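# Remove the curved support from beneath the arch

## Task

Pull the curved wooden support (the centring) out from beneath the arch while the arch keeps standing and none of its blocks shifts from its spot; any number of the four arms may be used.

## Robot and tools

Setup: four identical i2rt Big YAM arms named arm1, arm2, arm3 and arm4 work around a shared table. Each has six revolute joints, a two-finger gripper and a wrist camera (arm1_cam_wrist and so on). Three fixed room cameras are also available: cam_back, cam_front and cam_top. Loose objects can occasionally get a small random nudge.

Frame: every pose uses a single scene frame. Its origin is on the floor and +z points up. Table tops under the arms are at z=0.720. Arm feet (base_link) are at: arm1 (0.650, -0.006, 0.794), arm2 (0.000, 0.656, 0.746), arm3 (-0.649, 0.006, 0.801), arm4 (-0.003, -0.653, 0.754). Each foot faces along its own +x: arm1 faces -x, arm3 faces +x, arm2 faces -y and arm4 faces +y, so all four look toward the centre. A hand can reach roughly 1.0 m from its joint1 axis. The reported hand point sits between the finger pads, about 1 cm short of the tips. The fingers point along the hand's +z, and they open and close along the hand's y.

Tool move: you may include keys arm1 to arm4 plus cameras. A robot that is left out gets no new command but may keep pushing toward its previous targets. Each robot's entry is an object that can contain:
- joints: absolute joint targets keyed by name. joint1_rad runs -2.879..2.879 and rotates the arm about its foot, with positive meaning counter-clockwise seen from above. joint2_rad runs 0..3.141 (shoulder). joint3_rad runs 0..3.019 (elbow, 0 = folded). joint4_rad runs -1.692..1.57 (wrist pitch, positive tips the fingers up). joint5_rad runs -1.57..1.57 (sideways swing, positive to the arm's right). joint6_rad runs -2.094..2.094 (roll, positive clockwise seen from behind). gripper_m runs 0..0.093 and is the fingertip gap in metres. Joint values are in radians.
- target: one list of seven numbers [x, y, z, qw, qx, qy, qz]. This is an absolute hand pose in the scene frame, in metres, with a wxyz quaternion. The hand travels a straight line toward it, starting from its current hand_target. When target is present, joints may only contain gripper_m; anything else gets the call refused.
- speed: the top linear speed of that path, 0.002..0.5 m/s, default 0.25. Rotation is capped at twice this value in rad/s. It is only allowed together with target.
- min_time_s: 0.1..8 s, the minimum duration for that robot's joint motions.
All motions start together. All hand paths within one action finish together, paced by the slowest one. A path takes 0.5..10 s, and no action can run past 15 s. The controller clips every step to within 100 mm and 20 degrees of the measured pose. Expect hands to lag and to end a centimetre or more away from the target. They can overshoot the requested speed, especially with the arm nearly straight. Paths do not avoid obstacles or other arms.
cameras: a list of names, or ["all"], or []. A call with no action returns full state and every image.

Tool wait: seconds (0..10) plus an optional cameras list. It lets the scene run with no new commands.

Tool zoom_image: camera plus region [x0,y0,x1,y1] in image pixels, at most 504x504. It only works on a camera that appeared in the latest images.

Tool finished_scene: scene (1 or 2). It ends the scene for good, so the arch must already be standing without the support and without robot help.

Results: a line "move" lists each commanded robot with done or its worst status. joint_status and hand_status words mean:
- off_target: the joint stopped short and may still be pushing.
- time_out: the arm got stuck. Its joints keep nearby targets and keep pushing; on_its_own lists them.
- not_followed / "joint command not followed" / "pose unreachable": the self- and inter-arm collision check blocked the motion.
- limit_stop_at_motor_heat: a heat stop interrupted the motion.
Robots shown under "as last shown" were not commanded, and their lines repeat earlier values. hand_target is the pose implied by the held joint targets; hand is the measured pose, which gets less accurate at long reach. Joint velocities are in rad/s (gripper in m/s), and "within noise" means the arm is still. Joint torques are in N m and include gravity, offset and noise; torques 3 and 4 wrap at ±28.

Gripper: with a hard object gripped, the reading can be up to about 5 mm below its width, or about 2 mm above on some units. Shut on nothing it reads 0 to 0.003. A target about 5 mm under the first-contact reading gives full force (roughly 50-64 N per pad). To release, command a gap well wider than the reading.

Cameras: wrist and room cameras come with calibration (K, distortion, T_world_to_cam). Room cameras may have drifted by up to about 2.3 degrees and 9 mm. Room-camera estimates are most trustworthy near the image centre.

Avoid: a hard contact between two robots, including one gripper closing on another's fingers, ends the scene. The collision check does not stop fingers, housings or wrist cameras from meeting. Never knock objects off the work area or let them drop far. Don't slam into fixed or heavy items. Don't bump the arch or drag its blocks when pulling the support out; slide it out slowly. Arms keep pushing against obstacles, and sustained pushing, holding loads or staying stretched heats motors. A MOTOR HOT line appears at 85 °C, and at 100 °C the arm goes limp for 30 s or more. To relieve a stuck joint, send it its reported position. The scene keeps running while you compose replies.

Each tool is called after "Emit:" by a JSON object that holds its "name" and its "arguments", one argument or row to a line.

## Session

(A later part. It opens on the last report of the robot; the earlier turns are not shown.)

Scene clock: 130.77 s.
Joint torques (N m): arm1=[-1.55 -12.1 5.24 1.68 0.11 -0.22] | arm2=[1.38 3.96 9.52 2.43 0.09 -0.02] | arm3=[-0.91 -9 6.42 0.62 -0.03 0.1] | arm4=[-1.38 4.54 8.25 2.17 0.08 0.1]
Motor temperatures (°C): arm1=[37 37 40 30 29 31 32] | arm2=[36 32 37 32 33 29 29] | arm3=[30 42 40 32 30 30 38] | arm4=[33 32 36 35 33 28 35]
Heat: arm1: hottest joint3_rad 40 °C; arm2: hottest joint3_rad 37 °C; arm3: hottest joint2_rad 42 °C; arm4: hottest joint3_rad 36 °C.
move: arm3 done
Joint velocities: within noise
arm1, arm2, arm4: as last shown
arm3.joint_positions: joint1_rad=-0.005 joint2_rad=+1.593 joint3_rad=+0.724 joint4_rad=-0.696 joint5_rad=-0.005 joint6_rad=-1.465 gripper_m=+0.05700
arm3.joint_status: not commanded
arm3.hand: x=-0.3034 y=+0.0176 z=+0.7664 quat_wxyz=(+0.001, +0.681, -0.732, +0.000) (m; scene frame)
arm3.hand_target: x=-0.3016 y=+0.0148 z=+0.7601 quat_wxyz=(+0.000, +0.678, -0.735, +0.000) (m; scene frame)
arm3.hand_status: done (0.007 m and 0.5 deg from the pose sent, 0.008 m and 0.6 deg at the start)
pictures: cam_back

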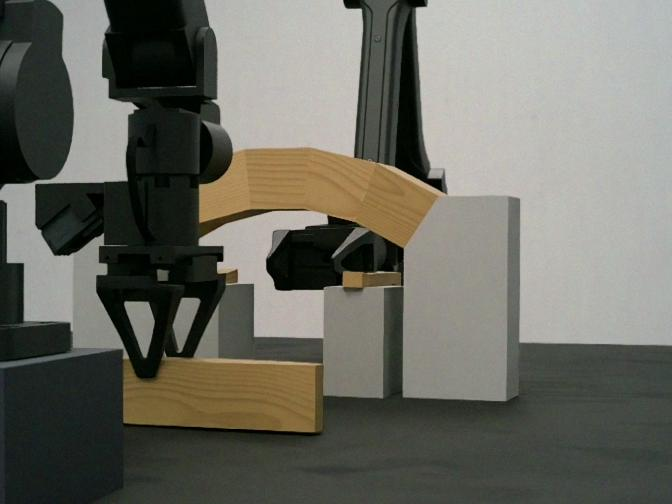

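Emit:
{"name": "move", "arguments": {
  "arm3": {"joints": {"gripper_m": 0.068}},
  "cameras": ["cam_back"]
}}

Emit:
{"name": "move", "arguments": {
  "arm3": {"target": [-0.3013, 0.0148, 0.86, 0.0, 0.6778, -0.7353, 0.0], "speed": 0.12},
  "cameras": ["all"]
}}

Scene clock: 131.53 s.
Joint torques (N m): arm1=[-1.49 -11.99 5.26 1.69 0.09 -0.23] | arm2=[0.97 3.9 9.52 2.47 0.09 -0.02] | arm3=[-1.03 -9.11 6.43 0.31 -0.04 0.1] | arm4=[-0.91 4.48 8.21 2.29 0.06 0.05]
Motor temperatures (°C): arm1=[37 37 40 30 29 31 32] | arm2=[36 32 37 32 33 29 29] | arm3=[30 42 40 32 30 30 37] | arm4=[33 32 37 35 33 28 34]
Heat: arm1: hottest joint3_rad 40 °C; arm2: hottest joint3_rad 37 °C; arm3: hottest joint2_rad 42 °C; arm4: hottest joint3_rad 37 °C.
move: arm3 done
Joint velocities: within noise
arm1, arm2, arm4: as last shown
arm3.joint_positions: joint1_rad=-0.005 joint2_rad=+1.594 joint3_rad=+0.724 joint4_rad=-0.688 joint5_rad=-0.005 joint6_rad=-1.465 gripper_m=+0.06790
arm3.joint_status: all done
arm3.hand: x=-0.3019 y=+0.0177 z=+0.7658 quat_wxyz=(-0.001, +0.681, -0.732, +0.002) (m; scene frame)
arm3.hand_target: x=-0.3015 y=+0.0148 z=+0.7602 quat_wxyz=(+0.000, +0.678, -0.735, +0.000) (m; scene frame)
arm3.hand_status: not commanded
pictures: cam_back

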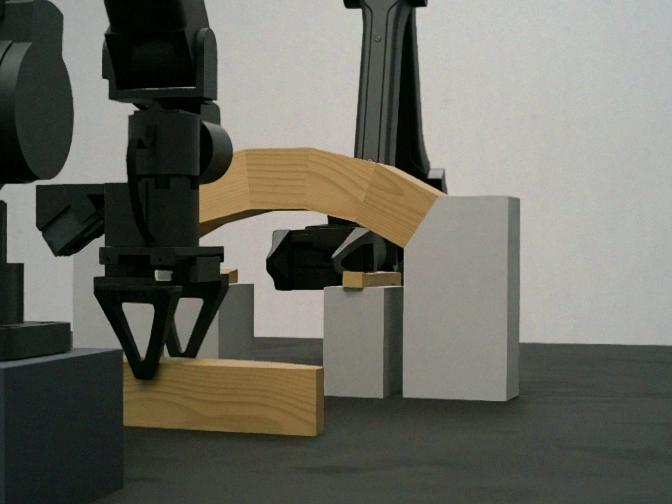

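Scene clock: 133.13 s.
Joint torques (N m): arm1=[-1.67 -12.04 5.27 1.7 0.1 -0.22] | arm2=[1.14 3.55 9.48 2.44 0.11 0] | arm3=[-1.08 -10.4 11.86 -0.61 -0.03 0.07] | arm4=[-1.14 4.37 8.34 2.3 0.05 0.07]
Motor temperatures (°C): arm1=[37 37 40 30 29 31 32] | arm2=[36 32 37 32 33 29 29] | arm3=[30 42 40 32 30 30 37] | arm4=[33 32 37 35 33 28 34]
Heat: arm1: hottest joint3_rad 40 °C; arm2: hottest joint3_rad 37 °C; arm3: hottest joint2_rad 42 °C; arm4: hottest joint3_rad 37 °C.
move: arm3 off_target
Joint velocities: within noise
arm1, arm2, arm4: as last shown
arm3.joint_positions: joint1_rad=-0.005 joint2_rad=+1.410 joint3_rad=+0.784 joint4_rad=-0.984 joint5_rad=-0.005 joint6_rad=-1.465 gripper_m=+0.06794
arm3.joint_status: not commanded
arm3.hand: x=-0.3211 y=+0.0175 z=+0.8422 quat_wxyz=(+0.018, +0.681, -0.732, -0.015) (m; scene frame)
arm3.hand_target: x=-0.3021 y=+0.0147 z=+0.8601 quat_wxyz=(+0.000, +0.678, -0.735, +0.000) (m; scene frame)
arm3.hand_status: off_target (0.027 m and 2.7 deg from the pose sent, 0.094 m and 0.6 deg at the start)
pictures: arm1_cam_wrist, arm2_cam_wrist, arm3_cam_wrist, arm4_cam_wrist, cam_back, cam_front, cam_top
camera_calibration:
arm1_cam_wrist: T_world_to_cam=[[0.129354, 0.991582, -0.00580235, 0.000775821], [0.597077, -0.0825591, -0.797924, 0.665366], [-0.791686, 0.0997502, -0.60273, 0.682753], [0, 0, 0, 1]] pos_world=[0.143151, -0.013942, 0.942432]
arm3_cam_wrist: T_world_to_cam=[[0.995191, -0.0770037, -0.0605372, 0.372753], [-0.02377, -0.789423, 0.613389, -0.50853], [-0.0950227, -0.609, -0.787458, 0.771147], [0, 0, 0, 1]] pos_world=[-0.309772, 0.0968869, 0.941738]

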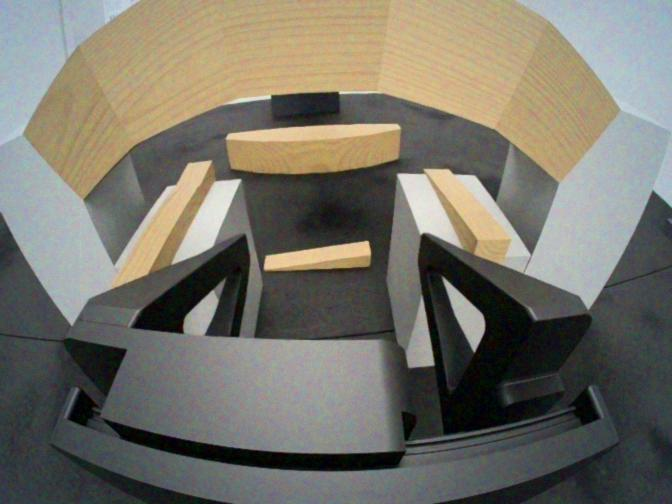

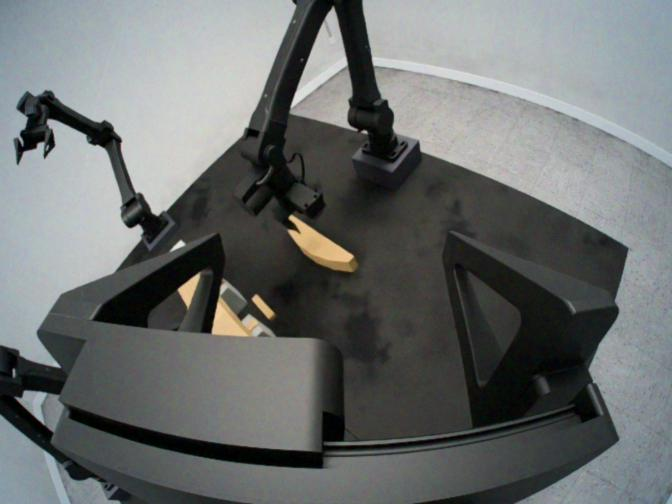

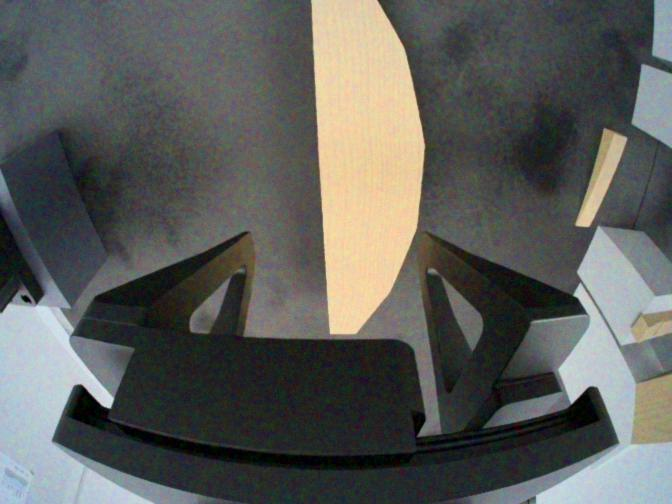

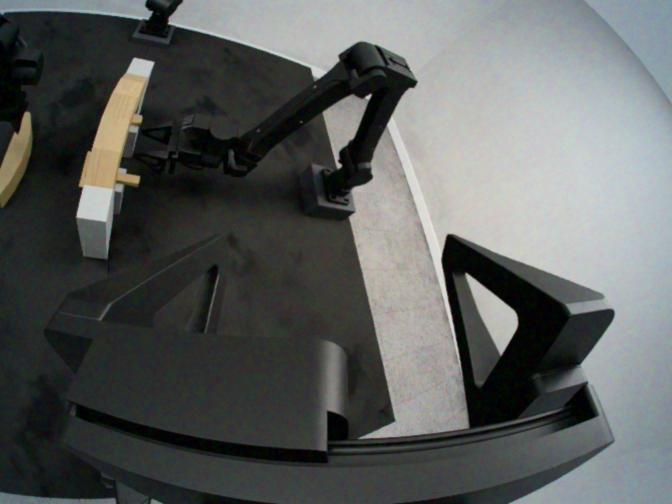

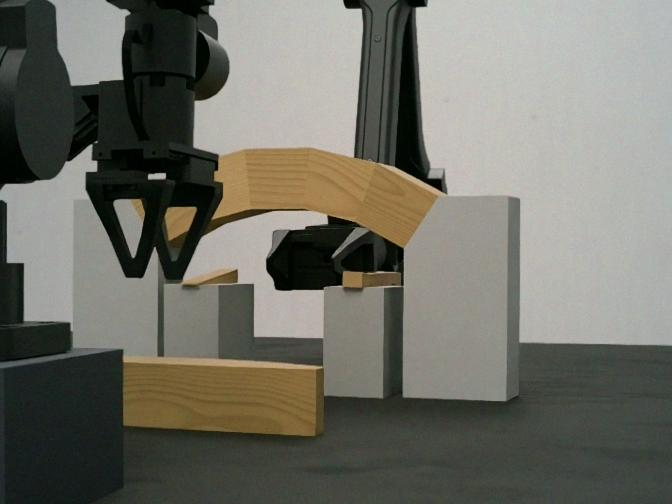

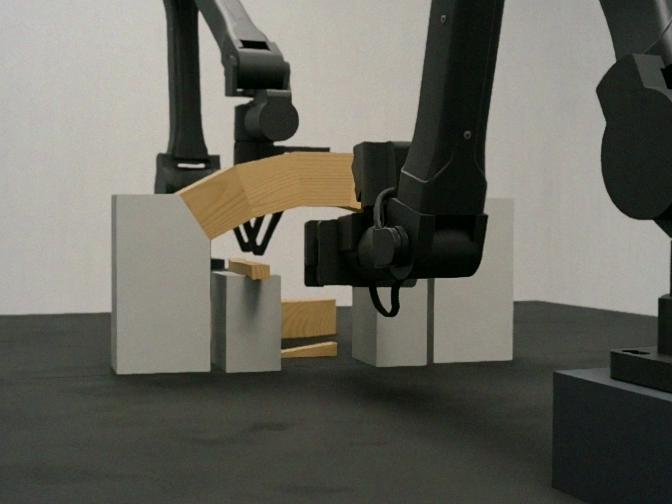

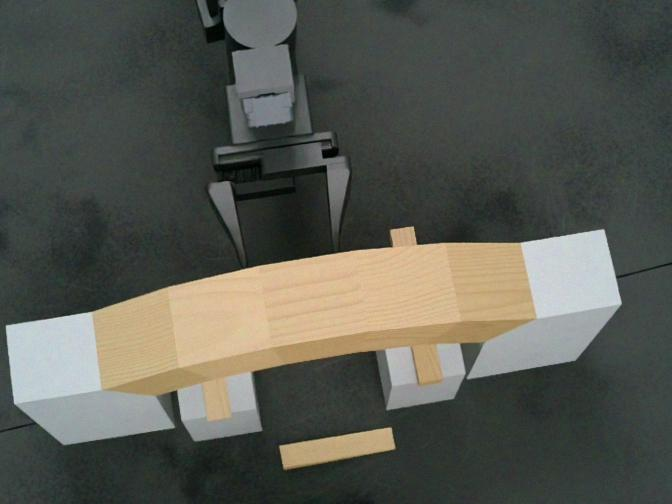

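Emit:
{"name": "move", "arguments": {
  "arm3": {"target": [-0.25, 0.015, 0.95, -0.267, 0.627, -0.676, 0.281], "speed": 0.25}
}}

Emit:
{"name": "move", "arguments": {
  "arm3": {"target": [-0.14, 0.012, 0.87, 0.479, -0.479, 0.520, -0.520], "speed": 0.2}
}}

Scene clock: 139.10 s.
Joint torques (N m): arm1=[-1.49 -11.99 5.23 1.72 0.09 -0.21] | arm2=[1.2 3.84 9.55 2.51 0.09 0] | arm3=[0.5 -6.12 10.1 1.74 0.24 0.1] | arm4=[-1.32 4.66 8.2 2.22 0.07 0.09]
Motor temperatures (°C): arm1=[37 37 40 30 29 31 32] | arm2=[36 32 38 32 33 29 29] | arm3=[30 42 42 32 30 30 37] | arm4=[33 32 37 35 33 28 34]
Heat: arm1: hottest joint3_rad 40 °C; arm2: hottest joint3_rad 38 °C; arm3: hottest joint2_rad 42 °C; arm4: hottest joint3_rad 37 °C.
move: arm3 done
Joint velocities: within noise
arm1, arm2, arm4: as last shown
arm3.joint_positions: joint1_rad=+0.008 joint2_rad=+1.012 joint3_rad=+0.567 joint4_rad=-0.355 joint5_rad=+0.078 joint6_rad=-1.465 gripper_m=+0.06794
arm3.joint_status: not commanded
arm3.hand: x=-0.2521 y=+0.0111 z=+0.9437 quat_wxyz=(-0.257, +0.626, -0.684, +0.272) (m; scene frame)
arm3.hand_target: x=-0.2500 y=+0.0149 z=+0.9500 quat_wxyz=(-0.267, +0.627, -0.676, +0.281) (m; scene frame)
arm3.hand_status: done (0.008 m and 1.8 deg from the pose sent, 0.129 m and 48.3 deg at the start)
pictures: none

Scene clock: 141.93 s.
Joint torques (N m): arm1=[-1.55 -12.04 5.2 1.72 0.1 -0.22] | arm2=[1.14 3.84 9.55 2.48 0.1 -0.01] | arm3=[0.21 -9.47 4.1 2.43 0.15 0.03] | arm4=[-1.26 4.25 8.17 2.32 0.06 0.07]
Motor temperatures (°C): arm1=[36 37 40 30 29 31 32] | arm2=[36 32 38 32 33 29 29] | arm3=[30 42 41 32 30 30 36] | arm4=[33 32 37 35 33 28 34]
Heat: arm1: hottest joint3_rad 40 °C; arm2: hottest joint3_rad 38 °C; arm3: hottest joint2_rad 42 °C; arm4: hottest joint3_rad 37 °C.
move: arm3 done
Joint velocities: within noise
arm1, arm2, arm4: as last shown
arm3.joint_positions: joint1_rad=+0.016 joint2_rad=+1.953 joint3_rad=+0.459 joint4_rad=+1.480 joint5_rad=+0.143 joint6_rad=-1.554 gripper_m=+0.06794
arm3.joint_status: not commanded
arm3.hand: x=-0.1464 y=+0.0086 z=+0.8693 quat_wxyz=(-0.475, +0.480, -0.529, +0.514) (m; scene frame)
arm3.hand_target: x=-0.1402 y=+0.0121 z=+0.8700 quat_wxyz=(-0.479, +0.479, -0.520, +0.520) (m; scene frame)
arm3.hand_status: done (0.007 m and 1.3 deg from the pose sent, 0.134 m and 46.0 deg at the start)
pictures: none

Emit:
{"name": "move", "arguments": {
  "arm3": {"joints": {"joint1_rad": 0.06, "joint2_rad": 1.90, "joint3_rad": 0.40, "joint4_rad": 1.54, "joint5_rad": 0.10, "joint6_rad": -1.60}, "min_time_s": 1.0}
}}

Emit:
{"name": "move", "arguments": {
  "arm3": {"joints": {"joint1_rad": 0.0, "joint2_rad": 1.96, "joint3_rad": 0.46, "joint4_rad": 1.46, "joint5_rad": 0.15, "joint6_rad": -1.54}, "min_time_s": 1.0}
}}

Emit:
{"name": "move", "arguments": {
  "arm1": {"target": [0.14, -0.012, 0.87, -0.0392, 0.7060, -0.0392, -0.7060], "speed": 0.2}
}}

Emit:
{"name": "move", "arguments": {
  "arm1": {"joints": {"joint5_rad": 0.10, "joint6_rad": -0.04}, "min_time_s": 1.0}
}}

Emit:
{"name": "move", "arguments": {
  "arm1": {"joints": {"joint5_rad": 0.16, "joint6_rad": 0.02}, "min_time_s": 1.0}
}}

Scene clock: 143.77 s.
Joint torques (N m): arm1=[-1.55 -11.99 5.26 1.65 0.1 -0.2] | arm2=[1.14 3.78 9.55 2.48 0.11 -0.01] | arm3=[0.5 -12.63 1.69 2.26 -0.02 0.08] | arm4=[-1.14 4.6 8.25 2.28 0.07 0.05]
Motor temperatures (°C): arm1=[36 37 40 30 29 31 32] | arm2=[36 32 38 32 33 29 29] | arm3=[30 42 41 32 30 30 36] | arm4=[33 32 37 35 33 27 34]
Heat: arm1: hottest joint3_rad 40 °C; arm2: hottest joint3_rad 38 °C; arm3: hottest joint2_rad 42 °C; arm4: hottest joint3_rad 37 °C.
move: arm3 done
Joint velocities: within noise
arm1, arm2, arm4: as last shown
arm3.joint_positions: joint1_rad=+0.049 joint2_rad=+1.919 joint3_rad=+0.405 joint4_rad=+1.519 joint5_rad=+0.103 joint6_rad=-1.589 gripper_m=+0.06794
arm3.joint_status: all done
arm3.hand: x=-0.1649 y=+0.0305 z=+0.8803 quat_wxyz=(-0.489, +0.503, -0.498, +0.509) (m; scene frame)
arm3.hand_target: x=-0.1664 y=+0.0360 z=+0.8929 quat_wxyz=(-0.500, +0.499, -0.484, +0.516) (m; scene frame)
arm3.hand_status: not commanded
pictures: none

Scene clock: 145.23 s.
Joint torques (N m): arm1=[-1.55 -12.16 5.29 1.68 0.11 -0.22] | arm2=[1.26 3.72 9.48 2.36 0.1 -0.02] | arm3=[-0.91 -9.88 4.03 1.01 0.27 0.25] | arm4=[-1.2 4.13 8.32 2.37 0.08 0.03]
Motor temperatures (°C): arm1=[36 37 40 30 29 31 32] | arm2=[36 32 38 32 33 29 29] | arm3=[30 42 41 32 30 30 36] | arm4=[33 32 37 35 33 27 34]
Heat: arm1: hottest joint3_rad 40 °C; arm2: hottest joint3_rad 38 °C; arm3: hottest joint2_rad 42 °C; arm4: hottest joint3_rad 37 °C.
move: arm3 done
Joint velocities: within noise
arm1.joint_positions: joint1_rad=+0.063 joint2_rad=+2.029 joint3_rad=+0.751 joint4_rad=+1.246 joint5_rad=+0.153 joint6_rad=+0.020 gripper_m=+0.07011
arm1.joint_status: not commanded
arm1.hand: x=+0.0437 y=-0.0026 z=+0.8629 quat_wxyz=(-0.038, +0.715, -0.044, -0.696) (m; scene frame)
arm1.hand_target: x=+0.0351 y=+0.0058 z=+0.8513 quat_wxyz=(-0.048, +0.721, -0.045, -0.690) (m; scene frame)
arm1.hand_status: not commanded
arm2.joint_positions: joint1_rad=-0.491 joint2_rad=+0.571 joint3_rad=+1.396 joint4_rad=-1.145 joint5_rad=+0.158 joint6_rad=+0.378 gripper_m=+0.09396
arm2.joint_status: not commanded
arm2.hand: x=-0.1424 y=+0.4717 z=+1.3418 quat_wxyz=(-0.330, -0.780, -0.216, +0.486) (m; scene frame)
arm2.hand_target: x=-0.1404 y=+0.4751 z=+1.3501 quat_wxyz=(-0.336, -0.774, -0.213, +0.492) (m; scene frame)
arm2.hand_status: not commanded
arm3.joint_positions: joint1_rad=+0.010 joint2_rad=+1.941 joint3_rad=+0.440 joint4_rad=+1.470 joint5_rad=+0.147 joint6_rad=-1.551 gripper_m=+0.06794
arm3.joint_status: all done
arm3.hand: x=-0.1529 y=+0.0043 z=+0.8677 quat_wxyz=(-0.468, +0.481, -0.535, +0.513) (m; scene frame)
arm3.hand_target: x=-0.1468 y=-0.0010 z=+0.8613 quat_wxyz=(-0.464, +0.477, -0.543, +0.511) (m; scene frame)
arm3.hand_status: not commanded
arm4.joint_positions: joint1_rad=-0.377 joint2_rad=+0.615 joint3_rad=+1.493 joint4_rad=-1.274 joint5_rad=+0.157 joint6_rad=-0.616 gripper_m=+0.09396
arm4.joint_status: not commanded
arm4.hand: x=+0.0978 y=-0.4603 z=+1.3602 quat_wxyz=(-0.554, +0.623, -0.545, -0.090) (m; scene frame)
arm4.hand_target: x=+0.0963 y=-0.4637 z=+1.3683 quat_wxyz=(-0.562, +0.618, -0.542, -0.093) (m; scene frame)
arm4.hand_status: not commanded
pictures: none

Scene clock: 146.50 s.
Joint torques (N m): arm1=[0.67 -12.63 1.03 3.48 0.13 -0.21] | arm2=[1.03 4.07 9.47 2.52 0.11 -0.02] | arm3=[-1.03 -9.88 4.05 0.98 0.26 0.3] | arm4=[-0.91 4.25 8.27 2.28 0.04 0.05]
Motor temperatures (°C): arm1=[36 37 40 30 29 31 32] | arm2=[36 32 38 32 33 29 29] | arm3=[30 42 41 32 30 30 36] | arm4=[33 32 37 35 33 27 34]
Heat: arm1: hottest joint3_rad 40 °C; arm2: hottest joint3_rad 38 °C; arm3: hottest joint2_rad 42 °C; arm4: hottest joint3_rad 37 °C.
move: arm1 off_target
Joint velocities: within noise
arm1.joint_positions: joint1_rad=+0.084 joint2_rad=+1.977 joint3_rad=+0.493 joint4_rad=+1.446 joint5_rad=+0.181 joint6_rad=+0.020 gripper_m=+0.07011
arm1.joint_status: not commanded
arm1.hand: x=+0.1375 y=-0.0049 z=+0.8582 quat_wxyz=(-0.041, +0.717, -0.046, -0.695) (m; scene frame)
arm1.hand_target: x=+0.1400 y=-0.0118 z=+0.8698 quat_wxyz=(-0.039, +0.706, -0.039, -0.706) (m; scene frame)
arm1.hand_status: off_target (0.014 m and 2.0 deg from the pose sent, 0.097 m and 1.6 deg at the start)
arm2, arm3, arm4: as last shown
arm3.hand: x=-0.1529 y=+0.0043 z=+0.8677 quat_wxyz=(-0.468, +0.481, -0.536, +0.513) (m; scene frame)
pictures: none

Scene clock: 147.97 s.
Joint torques (N m): arm1=[0.73 -12.69 1.03 3.55 -0.12 -0.24] | arm2=[1.2 3.6 9.48 2.45 0.11 -0.01] | arm3=[-1.03 -9.76 4.03 0.98 0.26 0.3] | arm4=[-1.14 4.66 8.29 2.33 0.07 0.07]
Motor temperatures (°C): arm1=[36 37 40 30 29 31 32] | arm2=[36 32 38 32 33 29 29] | arm3=[30 42 41 32 30 30 36] | arm4=[33 32 37 35 33 27 34]
Heat: arm1: hottest joint3_rad 40 °C; arm2: hottest joint3_rad 38 °C; arm3: hottest joint2_rad 42 °C; arm4: hottest joint3_rad 37 °C.
move: arm1 done
Joint velocities: within noise
arm1.joint_positions: joint1_rad=+0.084 joint2_rad=+1.977 joint3_rad=+0.493 joint4_rad=+1.446 joint5_rad=+0.103 joint6_rad=-0.029 gripper_m=+0.07011
arm1.joint_status: all done
arm1.hand: x=+0.1363 y=-0.0185 z=+0.8580 quat_wxyz=(-0.030, +0.719, -0.001, -0.695) (m; scene frame)
arm1.hand_target: x=+0.1389 y=-0.0265 z=+0.8697 quat_wxyz=(-0.027, +0.707, +0.008, -0.706) (m; scene frame)
arm1.hand_status: not commanded
arm2, arm3, arm4: as last shown
pictures: none

Scene clock: 149.43 s.
Joint torques (N m): arm1=[0.67 -12.63 1.01 3.56 0.11 0.03] | arm2=[1.2 3.78 9.48 2.45 0.1 0] | arm3=[-0.91 -9.82 4.05 0.95 0.26 0.3] | arm4=[-0.62 4.42 8.29 2.28 0.06 0.05]
Motor temperatures (°C): arm1=[36 37 40 30 29 31 32] | arm2=[36 32 38 32 33 29 29] | arm3=[30 42 40 32 30 30 36] | arm4=[33 32 37 35 33 27 34]
Heat: arm1: hottest joint3_rad 40 °C; arm2: hottest joint3_rad 38 °C; arm3: hottest joint2_rad 42 °C; arm4: hottest joint3_rad 37 °C.
move: arm1 done
Joint velocities: within noise
arm1.joint_positions: joint1_rad=+0.084 joint2_rad=+1.977 joint3_rad=+0.493 joint4_rad=+1.446 joint5_rad=+0.157 joint6_rad=+0.009 gripper_m=+0.07011
arm1.joint_status: all done
arm1.hand: x=+0.1370 y=-0.0091 z=+0.8581 quat_wxyz=(-0.036, +0.718, -0.033, -0.695) (m; scene frame)
arm1.hand_target: x=+0.1395 y=-0.0161 z=+0.8698 quat_wxyz=(-0.027, +0.706, -0.034, -0.706) (m; scene frame)
arm1.hand_status: not commanded
arm2, arm3, arm4: as last shown
pictures: none

Emit:
{"name": "move", "arguments": {
  "arm2": {"joints": {"joint1_rad": -0.55, "joint2_rad": 0.65, "joint3_rad": 1.46, "joint4_rad": -1.08, "joint5_rad": 0.20, "joint6_rad": 0.42}, "min_time_s": 1.0},
  "arm4": {"joints": {"joint1_rad": -0.44, "joint2_rad": 0.69, "joint3_rad": 1.56, "joint4_rad": -1.21, "joint5_rad": 0.20, "joint6_rad": -0.56}, "min_time_s": 1.0}
}}

Emit:
{"name": "move", "arguments": {
  "arm2": {"joints": {"joint1_rad": -0.49, "joint2_rad": 0.57, "joint3_rad": 1.40, "joint4_rad": -1.15, "joint5_rad": 0.15, "joint6_rad": 0.36}, "min_time_s": 1.0},
  "arm4": {"joints": {"joint1_rad": -0.38, "joint2_rad": 0.61, "joint3_rad": 1.50, "joint4_rad": -1.28, "joint5_rad": 0.15, "joint6_rad": -0.62}, "min_time_s": 1.0}
}}

Scene clock: 151.53 s.
Joint torques (N m): arm1=[0.67 -12.75 1.01 3.58 0.11 0.02] | arm2=[0.73 3.14 12.62 2.95 0.28 0.08] | arm3=[-1.14 -9.93 4.05 0.95 0.27 0.3] | arm4=[-1.61 3.66 10.8 2.73 0.16 0.26]
Motor temperatures (°C): arm1=[36 37 40 30 29 31 32] | arm2=[36 32 38 32 33 29 29] | arm3=[30 42 40 32 30 30 36] | arm4=[33 32 37 35 33 27 34]
Heat: arm1: hottest joint3_rad 40 °C; arm2: hottest joint3_rad 38 °C; arm3: hottest joint2_rad 42 °C; arm4: hottest joint3_rad 37 °C.
move: arm2 done; arm4 done
Joint velocities: within noise
arm1, arm3: as last shown
arm1.hand: x=+0.1370 y=-0.0091 z=+0.8581 quat_wxyz=(-0.036, +0.718, -0.034, -0.695) (m; scene frame)
arm2.joint_positions: joint1_rad=-0.542 joint2_rad=+0.644 joint3_rad=+1.414 joint4_rad=-1.098 joint5_rad=+0.195 joint6_rad=+0.410 gripper_m=+0.09396
arm2.joint_status: all done
arm2.hand: x=-0.1755 y=+0.4553 z=+1.3456 quat_wxyz=(-0.311, -0.792, -0.173, +0.496) (m; scene frame)
arm2.hand_target: x=-0.1748 y=+0.4616 z=+1.3717 quat_wxyz=(-0.327, -0.778, -0.158, +0.514) (m; scene frame)
arm2.hand_status: not commanded
arm4.joint_positions: joint1_rad=-0.433 joint2_rad=+0.684 joint3_rad=+1.520 joint4_rad=-1.225 joint5_rad=+0.197 joint6_rad=-0.576 gripper_m=+0.09396
arm4.joint_status: all done
arm4.hand: x=+0.1279 y=-0.4417 z=+1.3701 quat_wxyz=(-0.561, +0.585, -0.581, -0.071) (m; scene frame)
arm4.hand_target: x=+0.1278 y=-0.4466 z=+1.3915 quat_wxyz=(-0.580, +0.566, -0.580, -0.079) (m; scene frame)
arm4.hand_status: not commanded
pictures: none

Scene clock: 153.00 s.
Joint torques (N m): arm1=[0.73 -12.63 1.03 3.58 0.12 0.02] | arm2=[1.79 3.31 6.89 1.92 -0.08 -0.11] | arm3=[-0.91 -9.93 4.04 0.95 0.26 0.3] | arm4=[-0.5 4.31 6.19 1.88 -0.03 -0.11]
Motor temperatures (°C): arm1=[36 37 39 30 29 31 32] | arm2=[36 32 38 32 33 29 29] | arm3=[30 42 40 32 30 30 36] | arm4=[33 32 37 35 33 27 34]
Heat: arm1: hottest joint3_rad 39 °C; arm2: hottest joint3_rad 38 °C; arm3: hottest joint2_rad 42 °C; arm4: hottest joint3_rad 37 °C.
move: arm2 done; arm4 done
Joint velocities: within noise
arm1, arm3: as last shown
arm2.joint_positions: joint1_rad=-0.498 joint2_rad=+0.580 joint3_rad=+1.414 joint4_rad=-1.137 joint5_rad=+0.155 joint6_rad=+0.370 gripper_m=+0.09396
arm2.joint_status: all done
arm2.hand: x=-0.1438 y=+0.4717 z=+1.3507 quat_wxyz=(-0.333, -0.775, -0.215, +0.493) (m; scene frame)
arm2.hand_target: x=-0.1403 y=+0.4722 z=+1.3428 quat_wxyz=(-0.329, -0.777, -0.225, +0.487) (m; scene frame)
arm2.hand_status: not commanded
arm4.joint_positions: joint1_rad=-0.387 joint2_rad=+0.617 joint3_rad=+1.508 joint4_rad=-1.271 joint5_rad=+0.153 joint6_rad=-0.604 gripper_m=+0.09396
arm4.joint_status: all done
arm4.hand: x=+0.0983 y=-0.4628 z=+1.3674 quat_wxyz=(-0.560, +0.614, -0.549, -0.095) (m; scene frame)
arm4.hand_target: x=+0.0956 y=-0.4641 z=+1.3629 quat_wxyz=(-0.556, +0.623, -0.542, -0.092) (m; scene frame)
arm4.hand_status: not commanded
pictures: none

Emit:
{"name": "finished_scene", "arguments": {
  "scene": 1
}}

The scene is finished: the task was done.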